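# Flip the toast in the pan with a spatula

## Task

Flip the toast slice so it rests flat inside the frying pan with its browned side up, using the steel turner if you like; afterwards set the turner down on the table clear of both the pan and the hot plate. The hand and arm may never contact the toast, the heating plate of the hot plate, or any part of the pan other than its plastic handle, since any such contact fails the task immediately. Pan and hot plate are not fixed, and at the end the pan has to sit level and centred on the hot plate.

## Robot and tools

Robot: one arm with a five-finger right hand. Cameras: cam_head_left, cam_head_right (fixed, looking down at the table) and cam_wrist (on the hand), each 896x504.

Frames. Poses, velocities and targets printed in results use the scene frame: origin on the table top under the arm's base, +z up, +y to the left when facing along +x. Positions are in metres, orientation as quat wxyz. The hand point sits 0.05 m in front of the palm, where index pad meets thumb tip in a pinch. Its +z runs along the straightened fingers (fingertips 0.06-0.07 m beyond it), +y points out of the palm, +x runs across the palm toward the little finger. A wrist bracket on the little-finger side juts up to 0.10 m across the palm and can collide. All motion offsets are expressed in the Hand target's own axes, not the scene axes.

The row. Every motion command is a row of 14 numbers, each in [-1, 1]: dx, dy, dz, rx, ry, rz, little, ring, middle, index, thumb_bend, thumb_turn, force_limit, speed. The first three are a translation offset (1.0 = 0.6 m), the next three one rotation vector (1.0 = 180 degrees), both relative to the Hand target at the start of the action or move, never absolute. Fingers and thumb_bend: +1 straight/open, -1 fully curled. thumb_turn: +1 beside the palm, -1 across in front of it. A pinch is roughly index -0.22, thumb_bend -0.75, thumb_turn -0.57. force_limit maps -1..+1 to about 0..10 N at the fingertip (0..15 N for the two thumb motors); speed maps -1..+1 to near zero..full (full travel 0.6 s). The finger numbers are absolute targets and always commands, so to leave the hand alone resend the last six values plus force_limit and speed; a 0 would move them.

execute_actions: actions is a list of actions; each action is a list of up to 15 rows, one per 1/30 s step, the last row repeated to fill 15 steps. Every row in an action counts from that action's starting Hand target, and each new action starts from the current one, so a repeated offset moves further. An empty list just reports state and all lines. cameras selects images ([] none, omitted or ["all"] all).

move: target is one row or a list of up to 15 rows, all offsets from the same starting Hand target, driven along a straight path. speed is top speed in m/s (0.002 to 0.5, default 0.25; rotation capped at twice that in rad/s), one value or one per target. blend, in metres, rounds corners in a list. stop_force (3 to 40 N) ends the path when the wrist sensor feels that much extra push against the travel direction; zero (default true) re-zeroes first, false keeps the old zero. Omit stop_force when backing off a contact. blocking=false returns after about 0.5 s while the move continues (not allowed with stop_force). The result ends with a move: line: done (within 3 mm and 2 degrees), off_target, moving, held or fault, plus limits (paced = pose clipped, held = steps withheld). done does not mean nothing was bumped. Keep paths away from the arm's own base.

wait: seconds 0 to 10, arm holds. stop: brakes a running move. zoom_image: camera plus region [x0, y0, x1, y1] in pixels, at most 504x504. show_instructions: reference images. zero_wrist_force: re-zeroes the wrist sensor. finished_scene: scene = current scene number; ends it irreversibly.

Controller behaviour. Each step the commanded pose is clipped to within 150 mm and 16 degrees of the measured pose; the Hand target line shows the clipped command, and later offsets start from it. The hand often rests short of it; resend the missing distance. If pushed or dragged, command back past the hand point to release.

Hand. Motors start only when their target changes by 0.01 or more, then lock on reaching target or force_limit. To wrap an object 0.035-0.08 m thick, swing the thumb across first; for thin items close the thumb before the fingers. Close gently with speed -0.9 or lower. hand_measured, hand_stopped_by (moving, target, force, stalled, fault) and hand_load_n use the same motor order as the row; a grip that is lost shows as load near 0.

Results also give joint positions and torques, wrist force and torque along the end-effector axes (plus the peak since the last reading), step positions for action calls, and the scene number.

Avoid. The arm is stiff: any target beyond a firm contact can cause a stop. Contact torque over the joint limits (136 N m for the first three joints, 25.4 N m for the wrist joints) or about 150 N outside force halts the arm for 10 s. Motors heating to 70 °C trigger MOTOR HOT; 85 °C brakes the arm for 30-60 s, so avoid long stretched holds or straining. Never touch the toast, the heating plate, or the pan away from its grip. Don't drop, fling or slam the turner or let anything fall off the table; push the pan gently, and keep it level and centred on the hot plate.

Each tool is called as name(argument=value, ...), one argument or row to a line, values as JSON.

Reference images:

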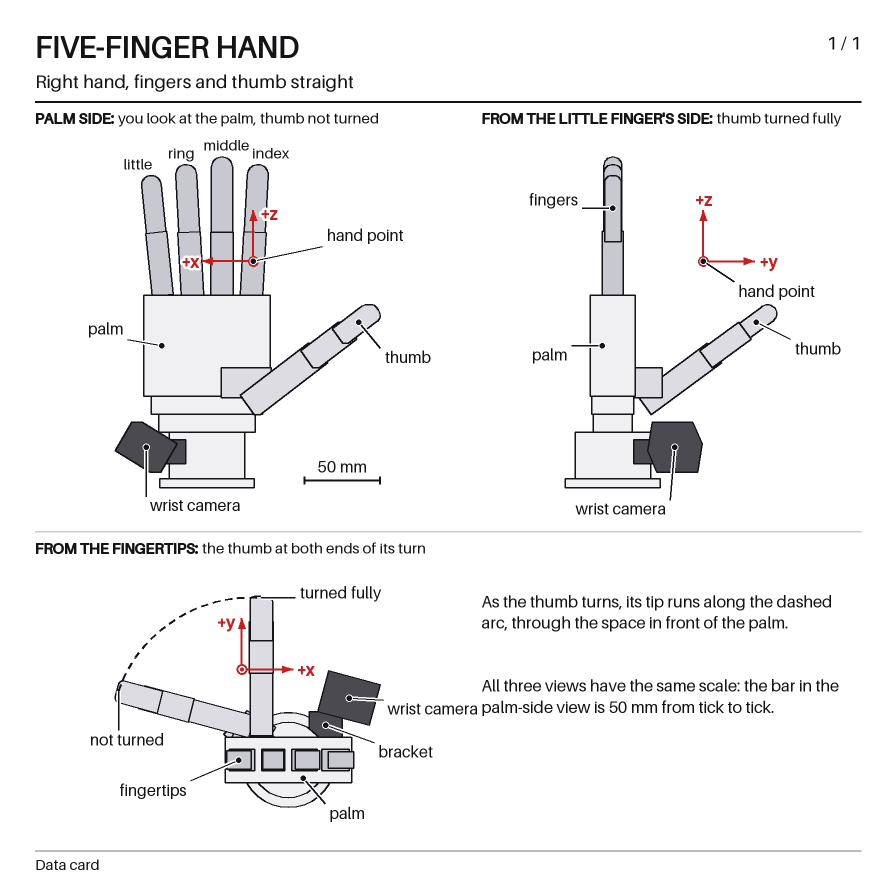

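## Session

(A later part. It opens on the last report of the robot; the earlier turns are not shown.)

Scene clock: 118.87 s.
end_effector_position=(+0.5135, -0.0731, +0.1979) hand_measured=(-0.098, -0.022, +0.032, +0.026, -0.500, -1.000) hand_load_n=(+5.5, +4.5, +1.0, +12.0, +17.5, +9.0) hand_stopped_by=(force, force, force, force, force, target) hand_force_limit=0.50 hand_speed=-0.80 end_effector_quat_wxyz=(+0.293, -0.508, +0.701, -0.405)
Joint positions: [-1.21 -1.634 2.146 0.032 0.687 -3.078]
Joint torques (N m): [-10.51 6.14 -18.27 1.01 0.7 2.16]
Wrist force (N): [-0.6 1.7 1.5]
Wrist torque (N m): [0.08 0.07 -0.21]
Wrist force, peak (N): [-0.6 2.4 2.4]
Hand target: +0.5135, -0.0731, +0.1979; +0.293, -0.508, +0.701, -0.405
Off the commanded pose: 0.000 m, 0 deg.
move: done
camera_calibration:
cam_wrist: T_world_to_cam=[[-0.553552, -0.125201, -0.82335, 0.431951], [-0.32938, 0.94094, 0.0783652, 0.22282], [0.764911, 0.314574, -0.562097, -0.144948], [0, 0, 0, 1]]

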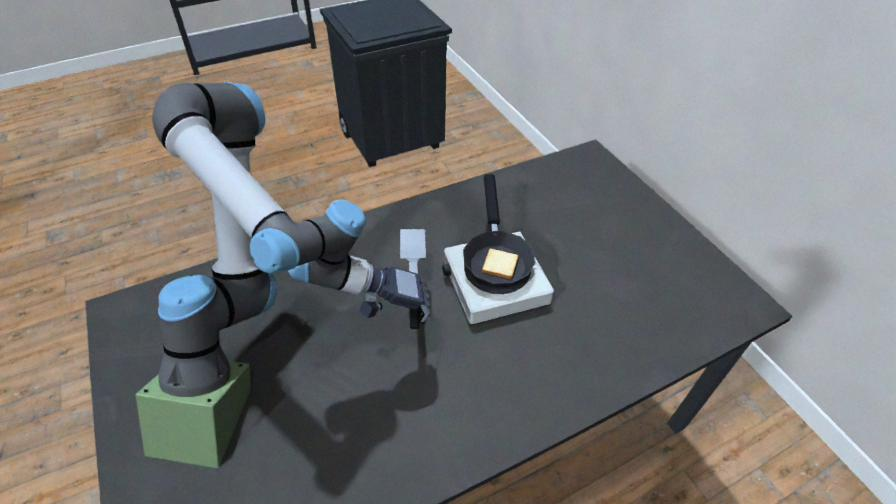

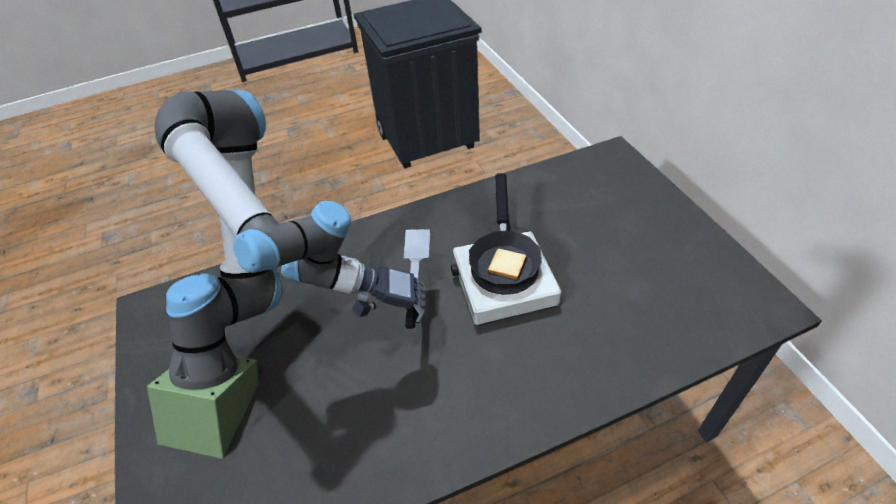

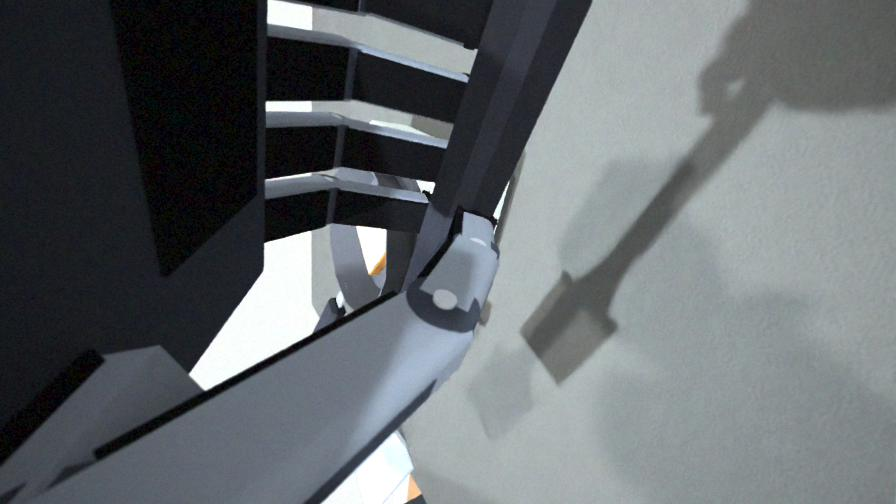

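move(
  target=[0.035,-0.231,0.170,-0.0736,0.196,-0.1225,-0.7,-0.7,-0.8,-0.7,-0.9,-1,0.5,-0.8],
  speed=0.15,
)

zoom_image(
  camera="cam_head_left",
  region=[425, 170, 565, 340],
)

zoom_image(
  camera="cam_head_right",
  region=[425, 170, 565, 340],
)

Scene clock: 164.00 s.
end_effector_position=(+0.6568, -0.1421, +0.2668) hand_measured=(-0.098, -0.022, +0.032, +0.026, -0.500, -1.000) hand_load_n=(+5.0, +4.5, +0.5, +12.5, +17.0, +7.5) hand_stopped_by=(force, force, force, force, force, target) hand_force_limit=0.50 hand_speed=-0.80 end_effector_quat_wxyz=(-0.072, -0.515, +0.689, -0.504)
Joint positions: [-0.702 -1.233 1.276 0.626 1.729 -3.24]
Joint torques (N m): [-17.56 -34.43 -25.14 -0.29 2.92 2.2]
Wrist force (N): [-2.5 0.2 1.3]
Wrist torque (N m): [-0.11 0.17 -0.32]
Wrist force, peak (N): [-3.0 -0.1 1.6]
Hand target: +0.6568, -0.1421, +0.2669; -0.072, -0.515, +0.689, -0.504
Off the commanded pose: 0.000 m, 0 deg.
move: done
camera_calibration:
cam_wrist: T_world_to_cam=[[-0.886322, -0.215796, -0.409714, 0.654654], [-0.0577397, 0.929375, -0.364594, 0.267632], [0.459456, -0.299491, -0.836185, -0.00767815], [0, 0, 0, 1]]

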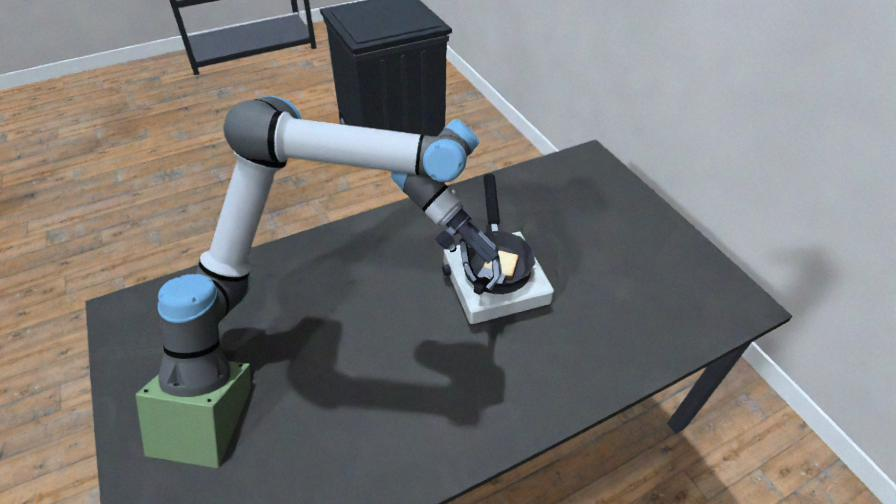

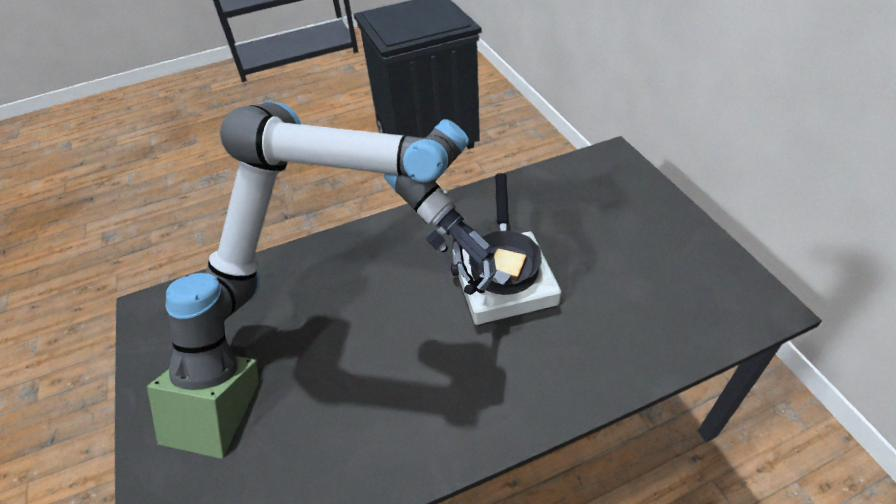

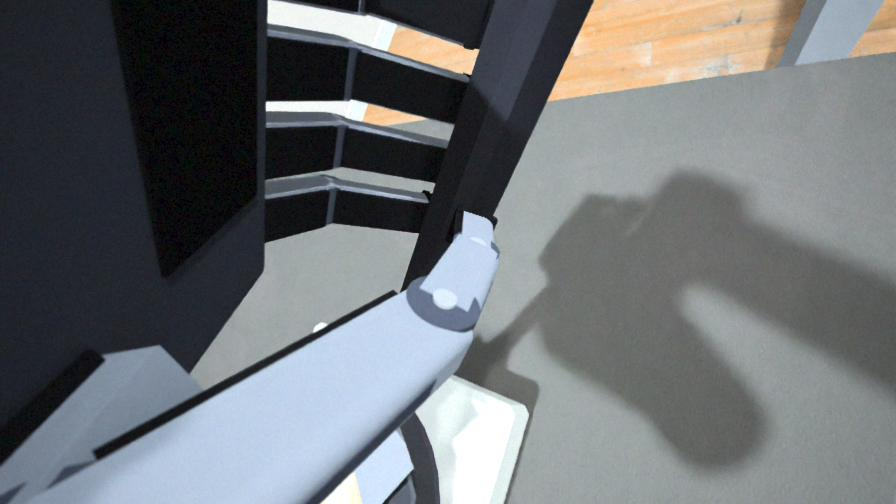

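Scaled by 2.965.

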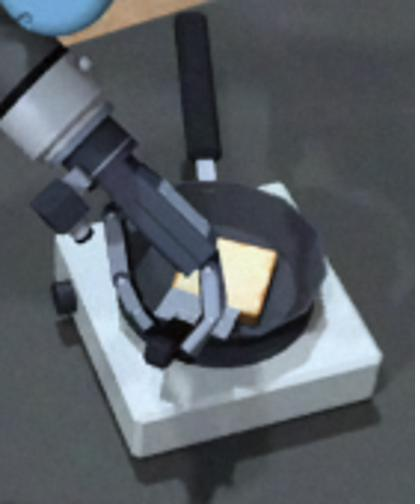

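Scaled by 2.965.

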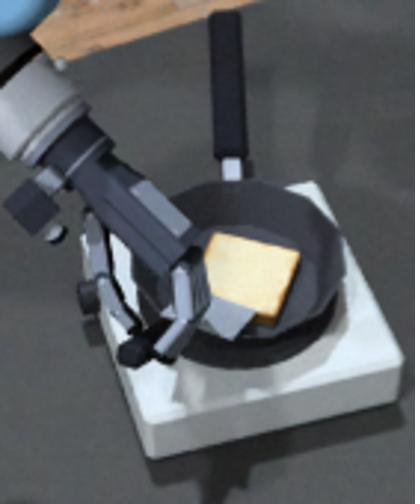

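zoom_image(
  camera="cam_head_left",
  region=[460, 230, 540, 310],
)

zoom_image(
  camera="cam_head_right",
  region=[460, 230, 540, 310],
)

Scaled by 6.300.

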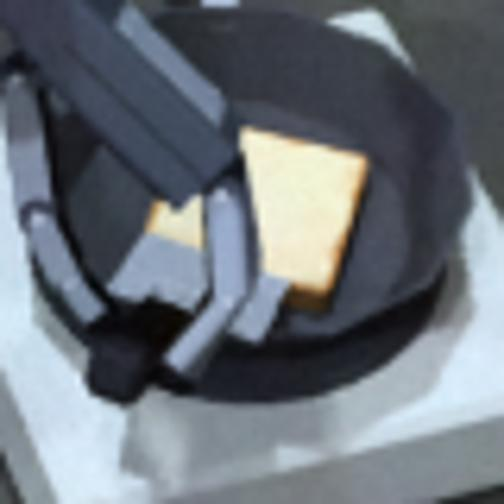

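Scaled by 6.300.

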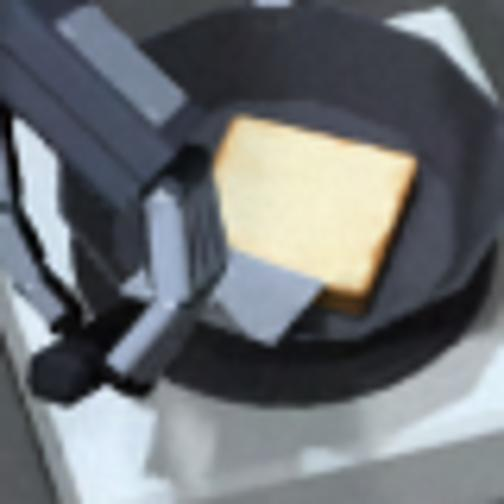

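move(
  target=[-0.0545,-0.04,-0.0193,-0.0084,0.0293,-0.0463,-0.7,-0.7,-0.8,-0.7,-0.9,-1,0.5,-0.8],
  speed=0.06,
  stop_force=4,
)

zoom_image(
  camera="cam_head_left",
  region=[460, 230, 540, 310],
)

zoom_image(
  camera="cam_head_right",
  region=[460, 230, 540, 310],
)

Scene clock: 181.23 s.
end_effector_position=(+0.6857, -0.1114, +0.2671) hand_measured=(-0.098, -0.022, +0.032, +0.026, -0.500, -1.000) hand_load_n=(+0.0, +8.0, +0.0, +9.5, +12.5, +1.0) hand_stopped_by=(force, force, force, force, force, target) hand_force_limit=0.50 hand_speed=-0.80 end_effector_quat_wxyz=(-0.146, -0.539, +0.653, -0.512)
Joint positions: [-0.564 -1.125 1.077 0.756 1.931 -3.291]
Joint torques (N m): [-24.03 -51.23 -23.91 -1.34 2.86 1.99]
Wrist force (N): [-2.4 -0.5 0.6]
Wrist torque (N m): [-0.05 0.12 -0.21]
Wrist force, peak (N): [-3.0 0.5 1.4]
Hand target: +0.6857, -0.1114, +0.2671; -0.146, -0.539, +0.653, -0.512
Off the commanded pose: 0.000 m, 0 deg.
move: done
camera_calibration:
cam_wrist: T_world_to_cam=[[-0.92962, -0.253628, -0.267355, 0.674483], [-0.106374, 0.879285, -0.464266, 0.295289], [0.352832, -0.403151, -0.844381, 0.0522547], [0, 0, 0, 1]]

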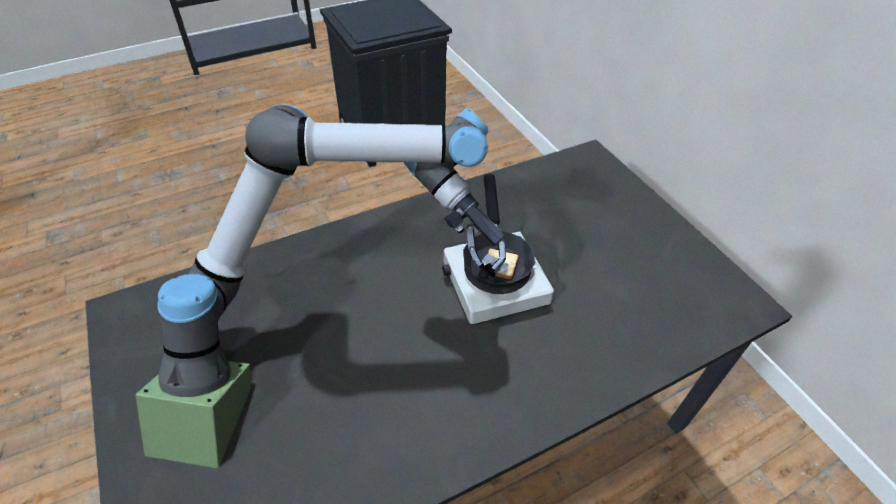

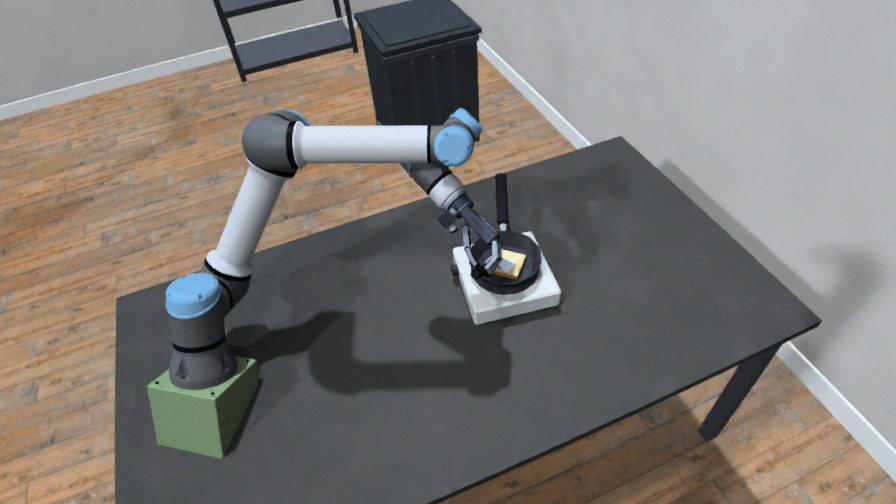

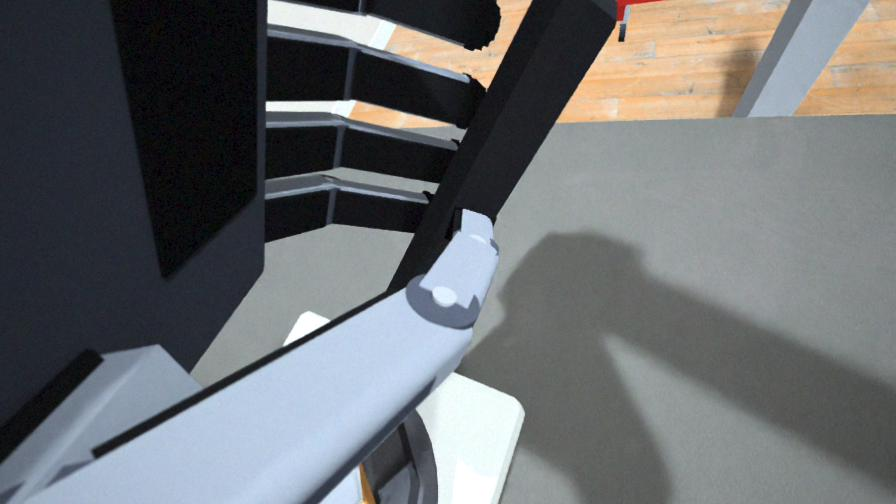

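Scaled by 6.300.

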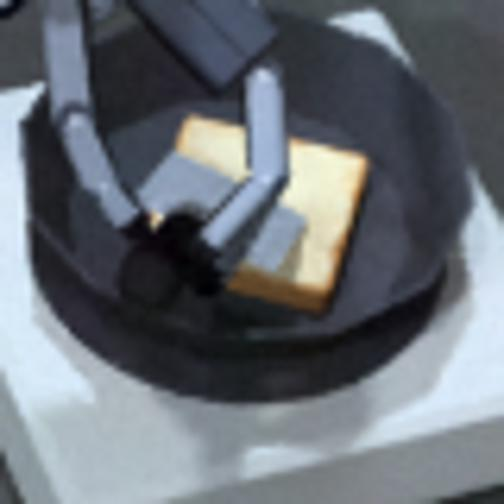

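Scaled by 6.300.

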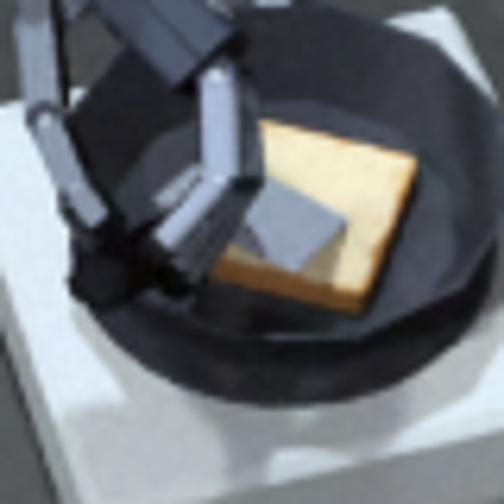

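move(
  target=[0.062,-0.055,-0.08,0,0,0,-0.7,-0.7,-0.8,-0.7,-0.9,-1,0.5,-0.8],
  speed=0.1,
)

zoom_image(
  camera="cam_head_left",
  region=[440, 200, 560, 320],
)

zoom_image(
  camera="cam_head_right",
  region=[440, 200, 560, 320],
)

Scene clock: 186.53 s.
end_effector_position=(+0.6826, -0.0889, +0.3325) hand_measured=(-0.098, -0.022, +0.032, +0.026, -0.500, -1.000) hand_load_n=(+0.0, +8.0, +0.0, +10.0, +11.5, +1.5) hand_stopped_by=(force, force, force, force, force, target) hand_force_limit=0.50 hand_speed=-0.80 end_effector_quat_wxyz=(-0.146, -0.539, +0.653, -0.512)
Joint positions: [-0.591 -1.162 0.961 0.903 1.911 -3.309]
Joint torques (N m): [-9.59 -26.76 -19.84 -0.41 2.91 2.43]
Wrist force (N): [-3.0 -0.1 1.4]
Wrist torque (N m): [-0.09 0.19 -0.34]
Wrist force, peak (N): [-3.6 0.4 1.6]
Hand target: +0.6826, -0.0889, +0.3324; -0.146, -0.539, +0.653, -0.512
Off the commanded pose: 0.000 m, 0 deg.
move: done
camera_calibration:
cam_wrist: T_world_to_cam=[[-0.929578, -0.253722, -0.267414, 0.69474], [-0.106395, 0.87923, -0.464365, 0.305563], [0.352938, -0.403212, -0.844308, 0.117498], [0, 0, 0, 1]]

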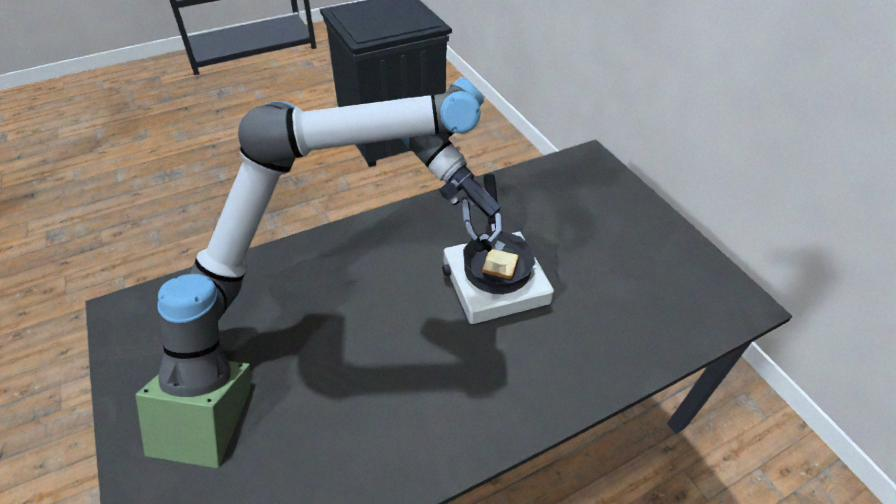

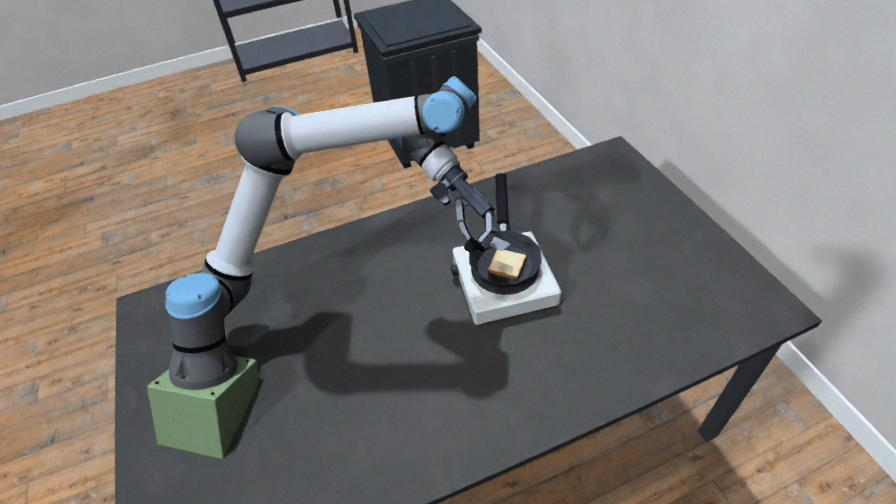

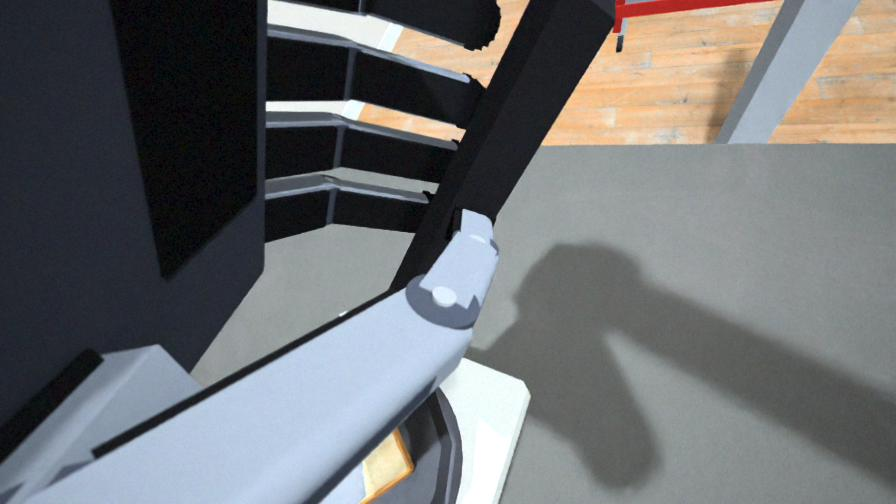

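Scaled by 4.200.

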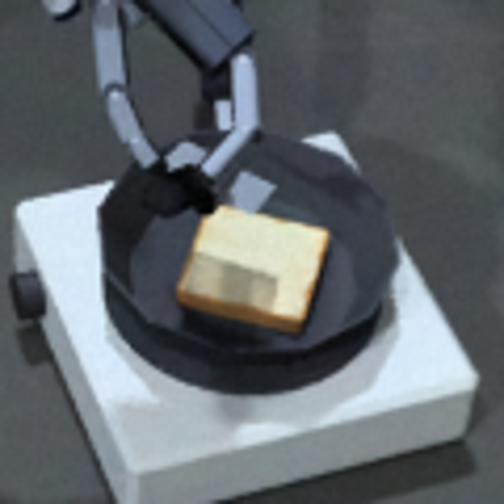

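Scaled by 4.200.

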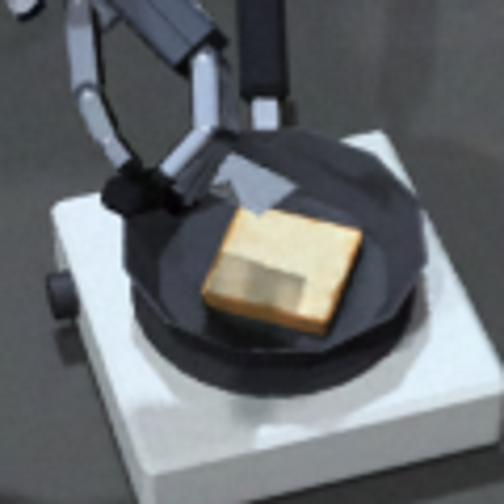

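move(
  target=[0,0,0,0,0,0,-0.75,-0.75,-0.85,-0.75,-0.95,-1,0.75,-0.8],
)

zoom_image(
  camera="cam_wrist",
  region=[260, 0, 760, 504],
)

Scene clock: 192.07 s.
end_effector_position=(+0.6826, -0.0889, +0.3324) hand_measured=(-0.750, -0.030, +0.004, +0.026, -0.496, -1.000) hand_load_n=(+0.0, +7.0, +12.5, +8.0, +15.5, +4.5) hand_stopped_by=(target, force, force, force, force, target) hand_force_limit=0.75 hand_speed=-0.80 end_effector_quat_wxyz=(-0.146, -0.539, +0.653, -0.512)
Joint positions: [-0.591 -1.162 0.961 0.903 1.911 -3.309]
Joint torques (N m): [-9.62 -26.33 -20.02 2.01 2.76 2.14]
Wrist force (N): [-3.1 -0.2 1.4]
Wrist torque (N m): [-0.11 0.19 -0.33]
Wrist force, peak (N): [-3.4 0.0 1.6]
Hand target: +0.6826, -0.0889, +0.3324; -0.146, -0.539, +0.653, -0.512
Off the commanded pose: 0.000 m, 0 deg.
move: done
camera_calibration:
cam_wrist: T_world_to_cam=[[-0.929607, -0.253648, -0.267382, 0.694762], [-0.106373, 0.879275, -0.464285, 0.305477], [0.352867, -0.403161, -0.844361, 0.117524], [0, 0, 0, 1]]

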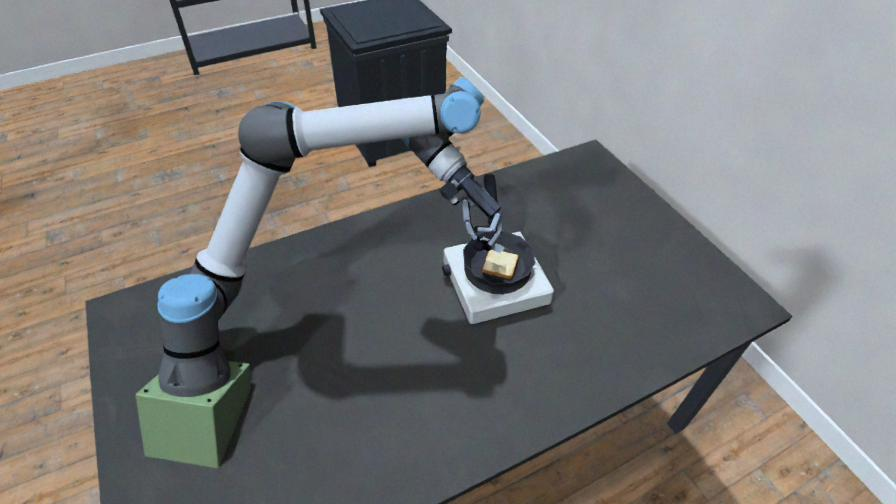

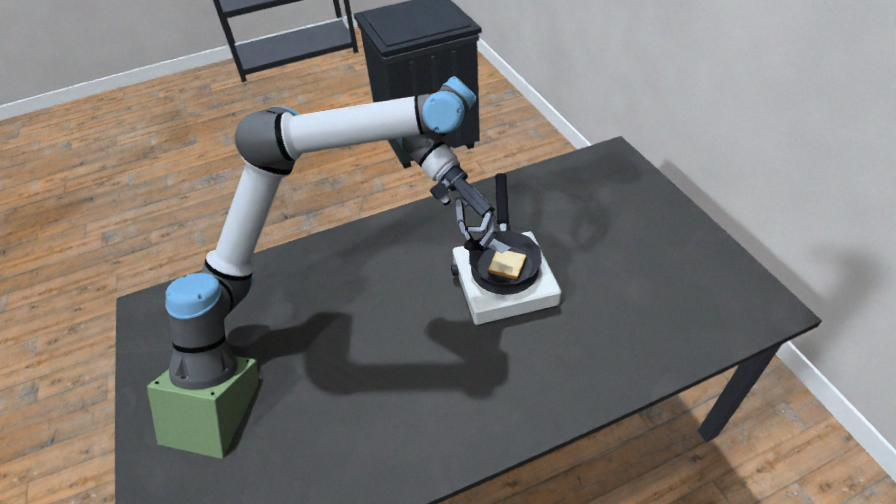

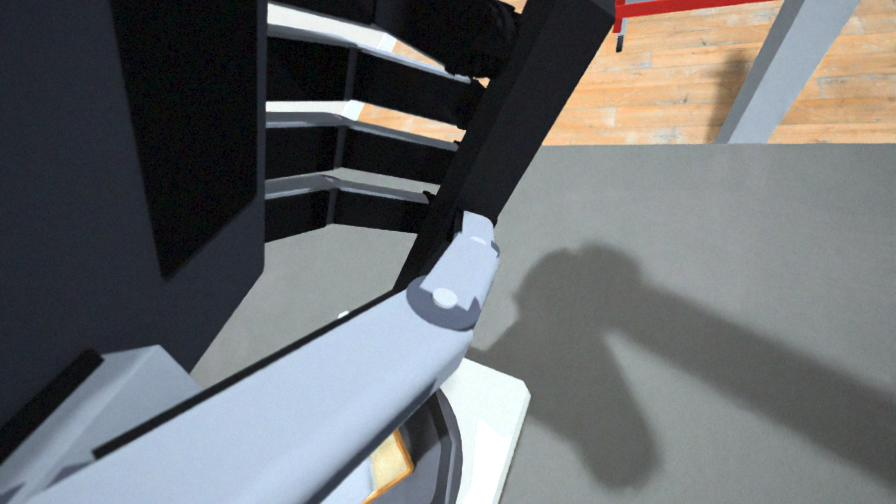

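Scaled by 1.000.

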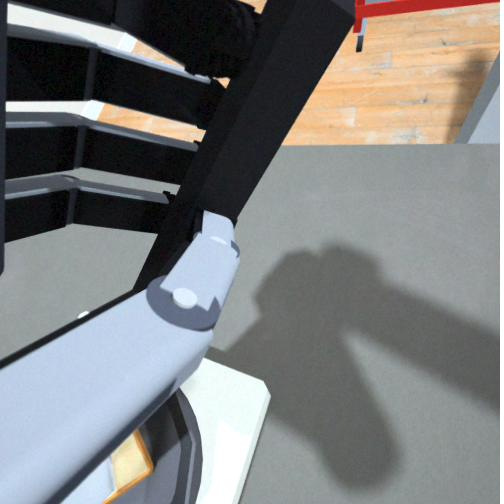

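zoom_image(
  camera="cam_head_left",
  region=[460, 220, 530, 290],
)

zoom_image(
  camera="cam_head_right",
  region=[460, 220, 530, 290],
)

Scaled by 7.200.

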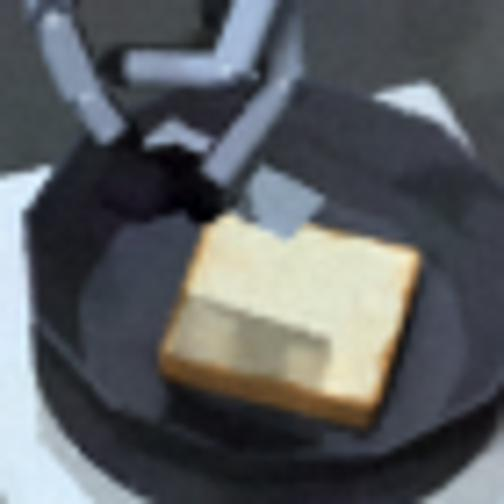

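Scaled by 7.200.

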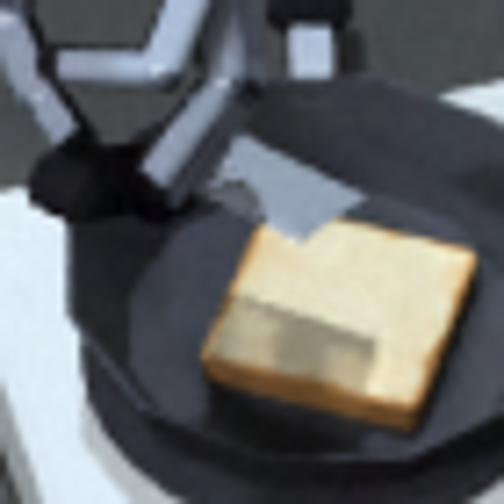

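move(
  target=[-0.059,0.0243,0.061,-0.0059,0.0205,-0.0324,-0.75,-0.75,-0.85,-0.75,-0.95,-1,0.75,-0.8],
  speed=0.06,
  stop_force=4,
)

zoom_image(
  camera="cam_head_left",
  region=[460, 220, 540, 300],
)

zoom_image(
  camera="cam_head_right",
  region=[460, 220, 540, 300],
)

Scene clock: 220.40 s.
end_effector_position=(+0.6966, -0.1010, +0.2828) hand_measured=(-0.750, -0.030, +0.004, +0.026, -0.496, -1.000) hand_load_n=(+0.0, +3.5, +14.5, +6.0, +14.0, +0.5) hand_stopped_by=(target, force, force, force, force, target) hand_force_limit=0.75 hand_speed=-0.80 end_effector_quat_wxyz=(-0.198, -0.554, +0.624, -0.515)
Joint positions: [-0.513 -1.061 0.94 0.852 2.036 -3.353]
Joint torques (N m): [-24.52 -54.05 -11.76 3.12 2.68 2.07]
Wrist force (N): [-2.5 -0.9 0.8]
Wrist torque (N m): [-0.14 0.10 -0.14]
Wrist force, peak (N): [-3.6 -0.5 1.4]
Hand target: +0.6966, -0.1010, +0.2828; -0.198, -0.554, +0.624, -0.515
Off the commanded pose: 0.000 m, 0 deg.
move: done
camera_calibration:
cam_wrist: T_world_to_cam=[[-0.949126, -0.269527, -0.162836, 0.673905], [-0.147617, 0.837594, -0.525971, 0.336597], [0.278154, -0.475175, -0.834769, 0.107841], [0, 0, 0, 1]]

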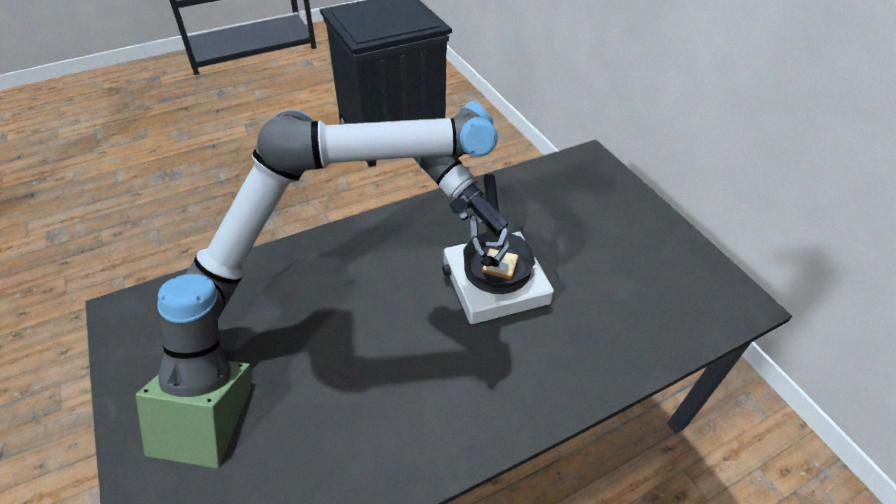

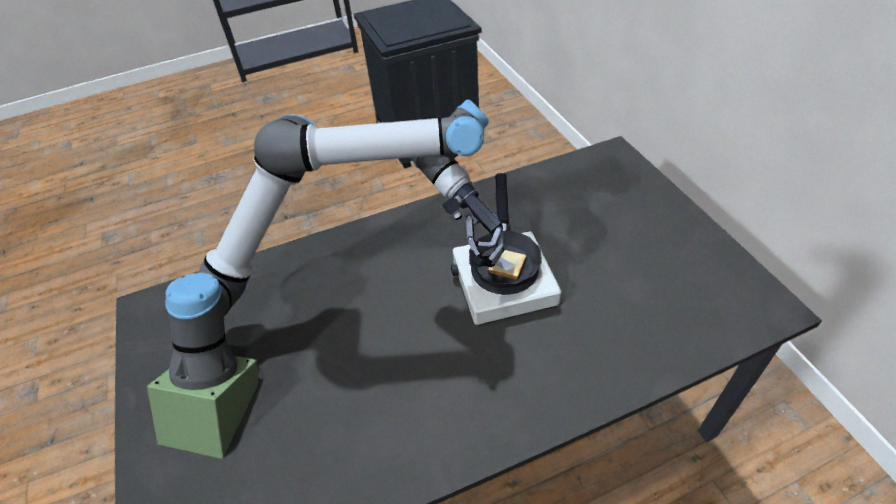

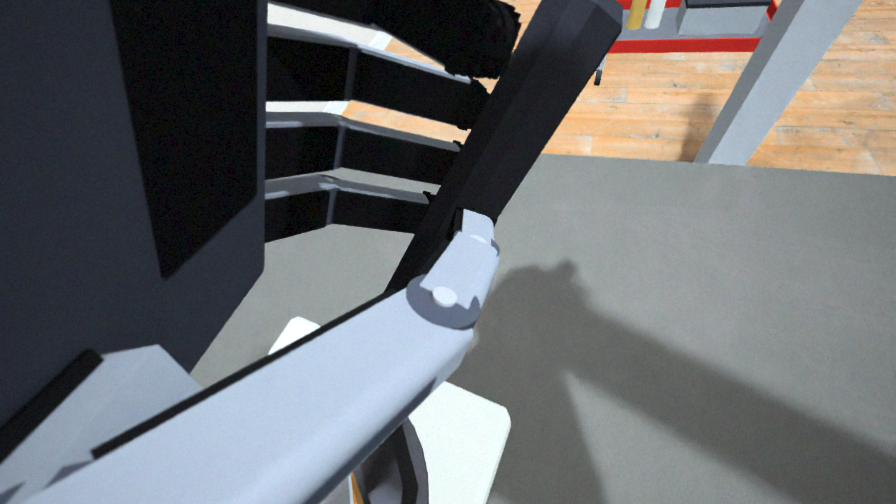

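Scaled by 6.300.

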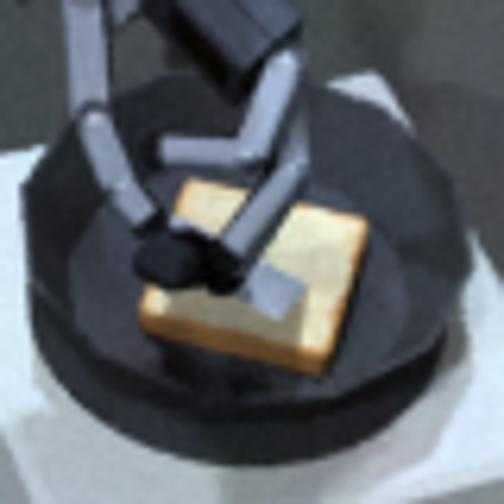

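Scaled by 6.300.

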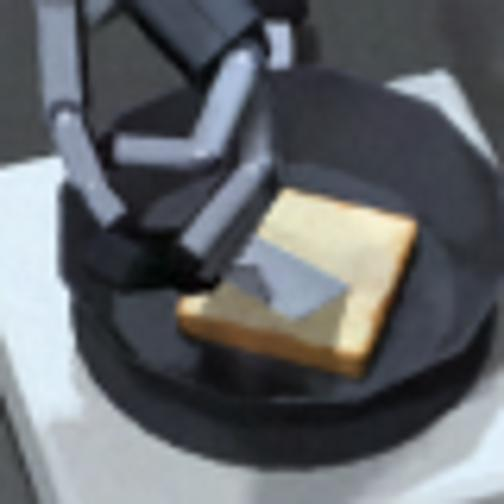

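move(
  target=[0.0187,0.0238,0.0132,0.065,0.017,0.003,-0.75,-0.75,-0.85,-0.75,-0.95,-1,0.75,-0.8],
  speed=0.06,
  stop_force=4,
  cameras=["cam_head_left","cam_head_right"],
)

zoom_image(
  camera="cam_head_left",
  region=[460, 220, 540, 300],
)

zoom_image(
  camera="cam_head_right",
  region=[460, 220, 540, 300],
)

Scene clock: 232.90 s.
end_effector_position=(+0.6829, -0.1154, +0.2828) hand_measured=(-0.750, -0.030, +0.004, +0.026, -0.496, -1.000) hand_load_n=(+0.0, +3.0, +14.5, +6.5, +13.5, +1.0) hand_stopped_by=(target, force, force, force, force, target) hand_force_limit=0.75 hand_speed=-0.80 end_effector_quat_wxyz=(+0.155, +0.554, -0.565, +0.591)
Joint positions: [-0.535 -1.249 1.29 0.448 2.016 -3.461]
Joint torques (N m): [-7.73 -24.78 -13.66 -1.61 3.04 2.13]
Wrist force (N): [-3.7 -0.6 0.6]
Wrist torque (N m): [-0.17 0.21 -0.32]
Wrist force, peak (N): [-3.7 -0.3 0.8]
Hand target: +0.6829, -0.1154, +0.2828; +0.155, +0.554, -0.565, +0.591
Off the commanded pose: 0.000 m, 0 deg.
move: done
Images, in order: cam_head_left, cam_head_right.

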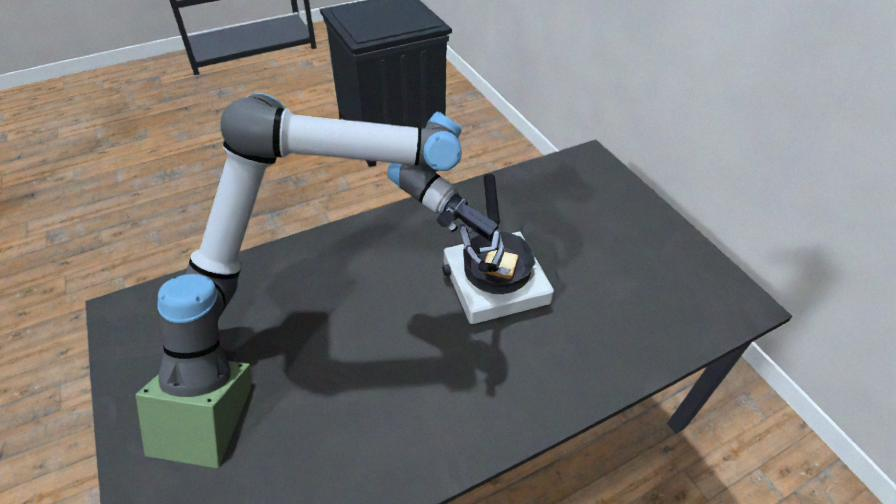

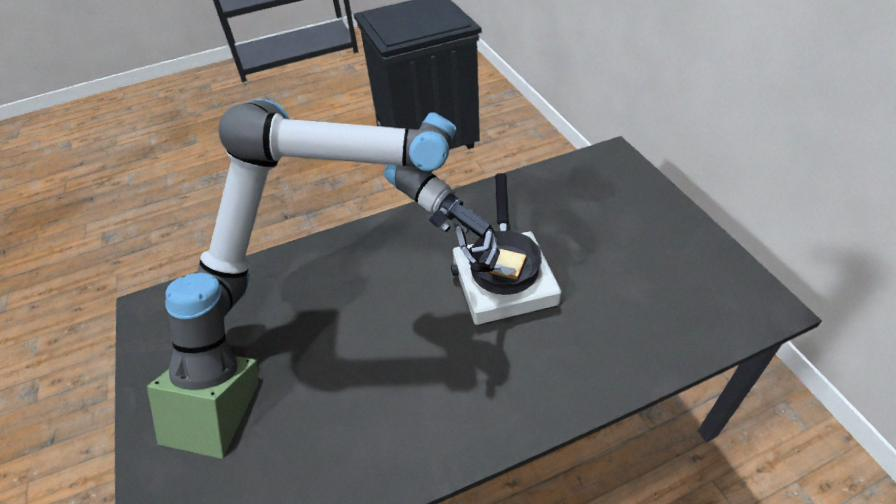

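Scaled by 6.300.

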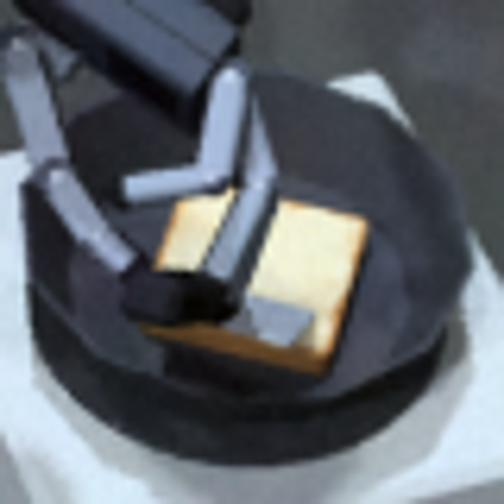

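Scaled by 6.300.

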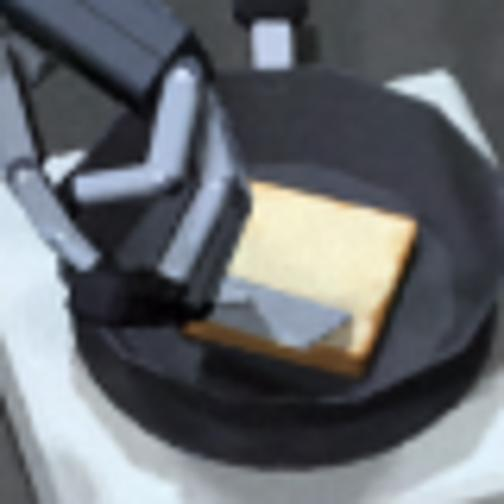

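move(
  target=[-0.0415,0.0248,0.0126,0,0,0,-0.75,-0.75,-0.85,-0.75,-0.95,-1,0.75,-0.8],
  speed=0.03,
  stop_force=3,
  cameras=["cam_head_left","cam_head_right","cam_wrist"],
)

zoom_image(
  camera="cam_head_left",
  region=[460, 220, 540, 300],
)

zoom_image(
  camera="cam_head_right",
  region=[460, 220, 540, 300],
)

Scene clock: 239.97 s.
end_effector_position=(+0.6829, -0.1153, +0.2529) hand_measured=(-0.750, -0.030, +0.004, +0.026, -0.496, -1.000) hand_load_n=(+0.0, +0.0, +16.0, +6.0, +13.0, -1.0) hand_stopped_by=(target, force, force, force, force, target) hand_force_limit=0.75 hand_speed=-0.80 end_effector_quat_wxyz=(+0.155, +0.554, -0.565, +0.591)
Joint positions: [-0.507 -1.226 1.327 0.395 2.041 -3.446]
Joint torques (N m): [-21.77 -48.6 -23.37 2.52 -0.1 -2.22]
Wrist force (N): [-1.8 -0.6 0.3]
Wrist torque (N m): [-0.07 0.09 -0.03]
Wrist force, peak (N): [-3.8 -0.5 0.7]
Hand target: +0.6829, -0.1153, +0.2529; +0.155, +0.554, -0.565, +0.591
Off the commanded pose: 0.000 m, 0 deg.
move: done
camera_calibration:
cam_wrist: T_world_to_cam=[[-0.877722, -0.419738, -0.231136, 0.603372], [-0.192806, 0.750965, -0.631567, 0.378366], [0.438668, -0.509776, -0.740067, -0.0576982], [0, 0, 0, 1]]

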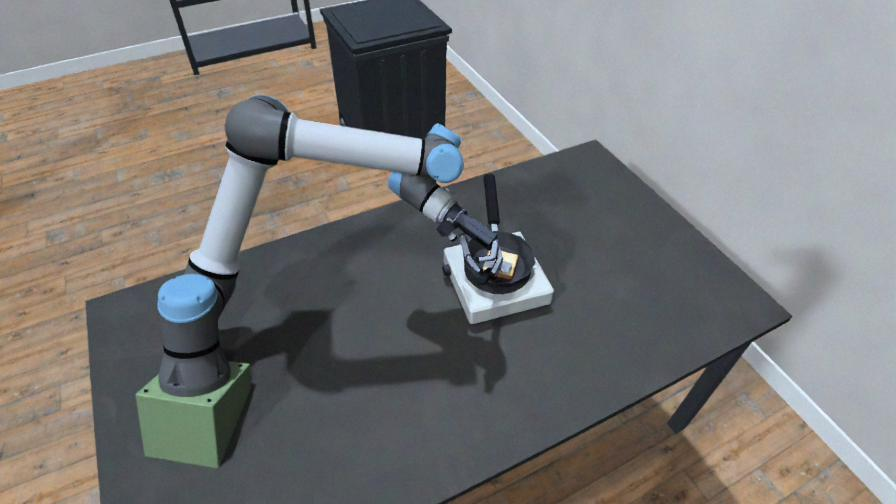

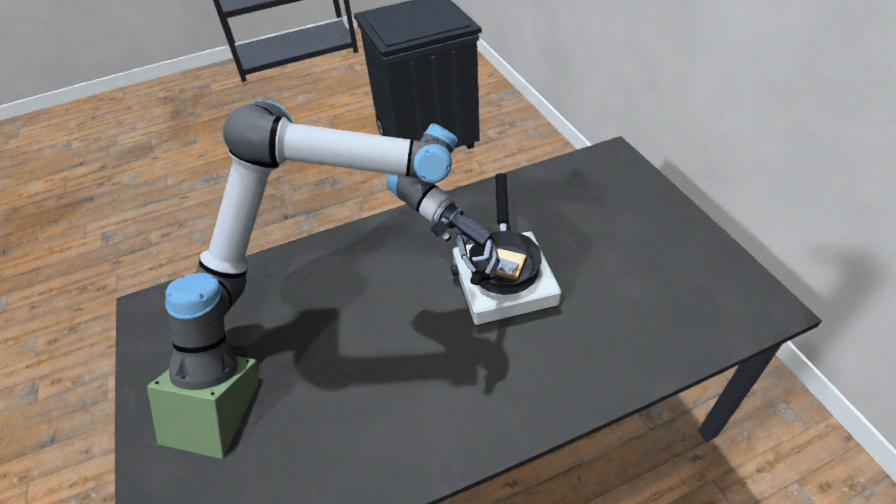

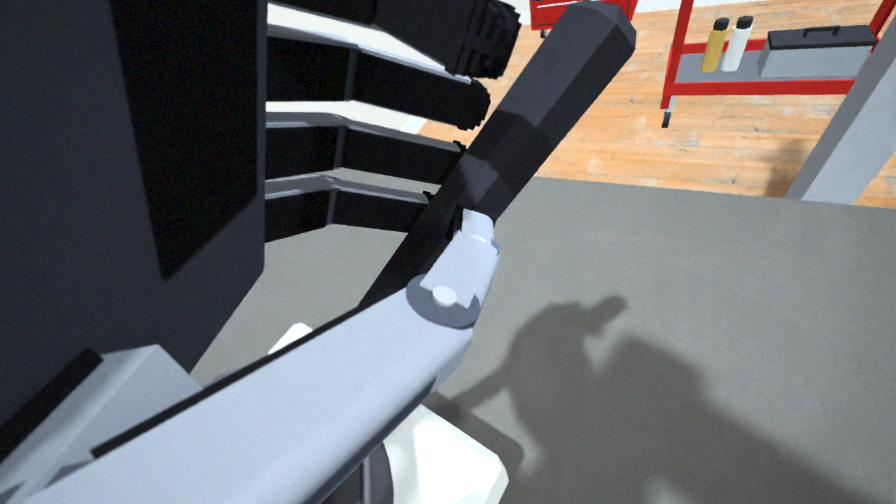

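Scaled by 6.300.

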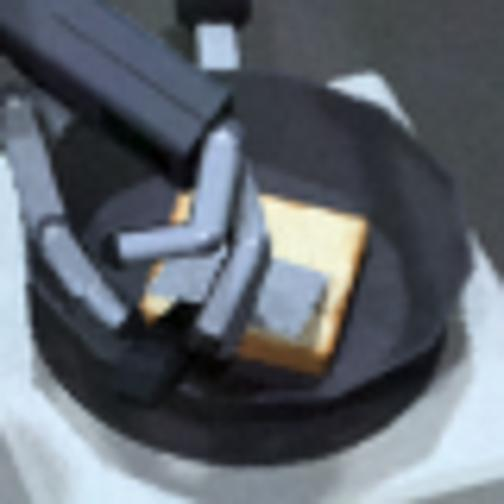

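Scaled by 6.300.

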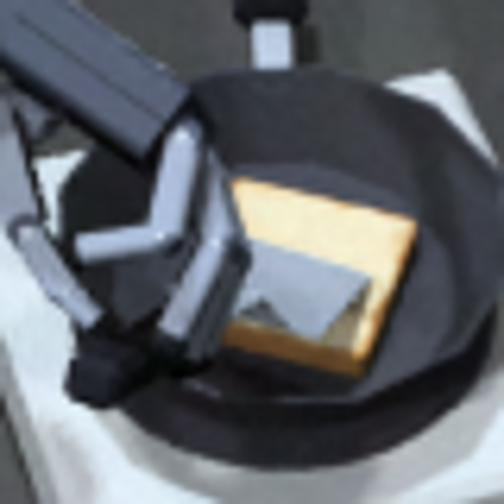

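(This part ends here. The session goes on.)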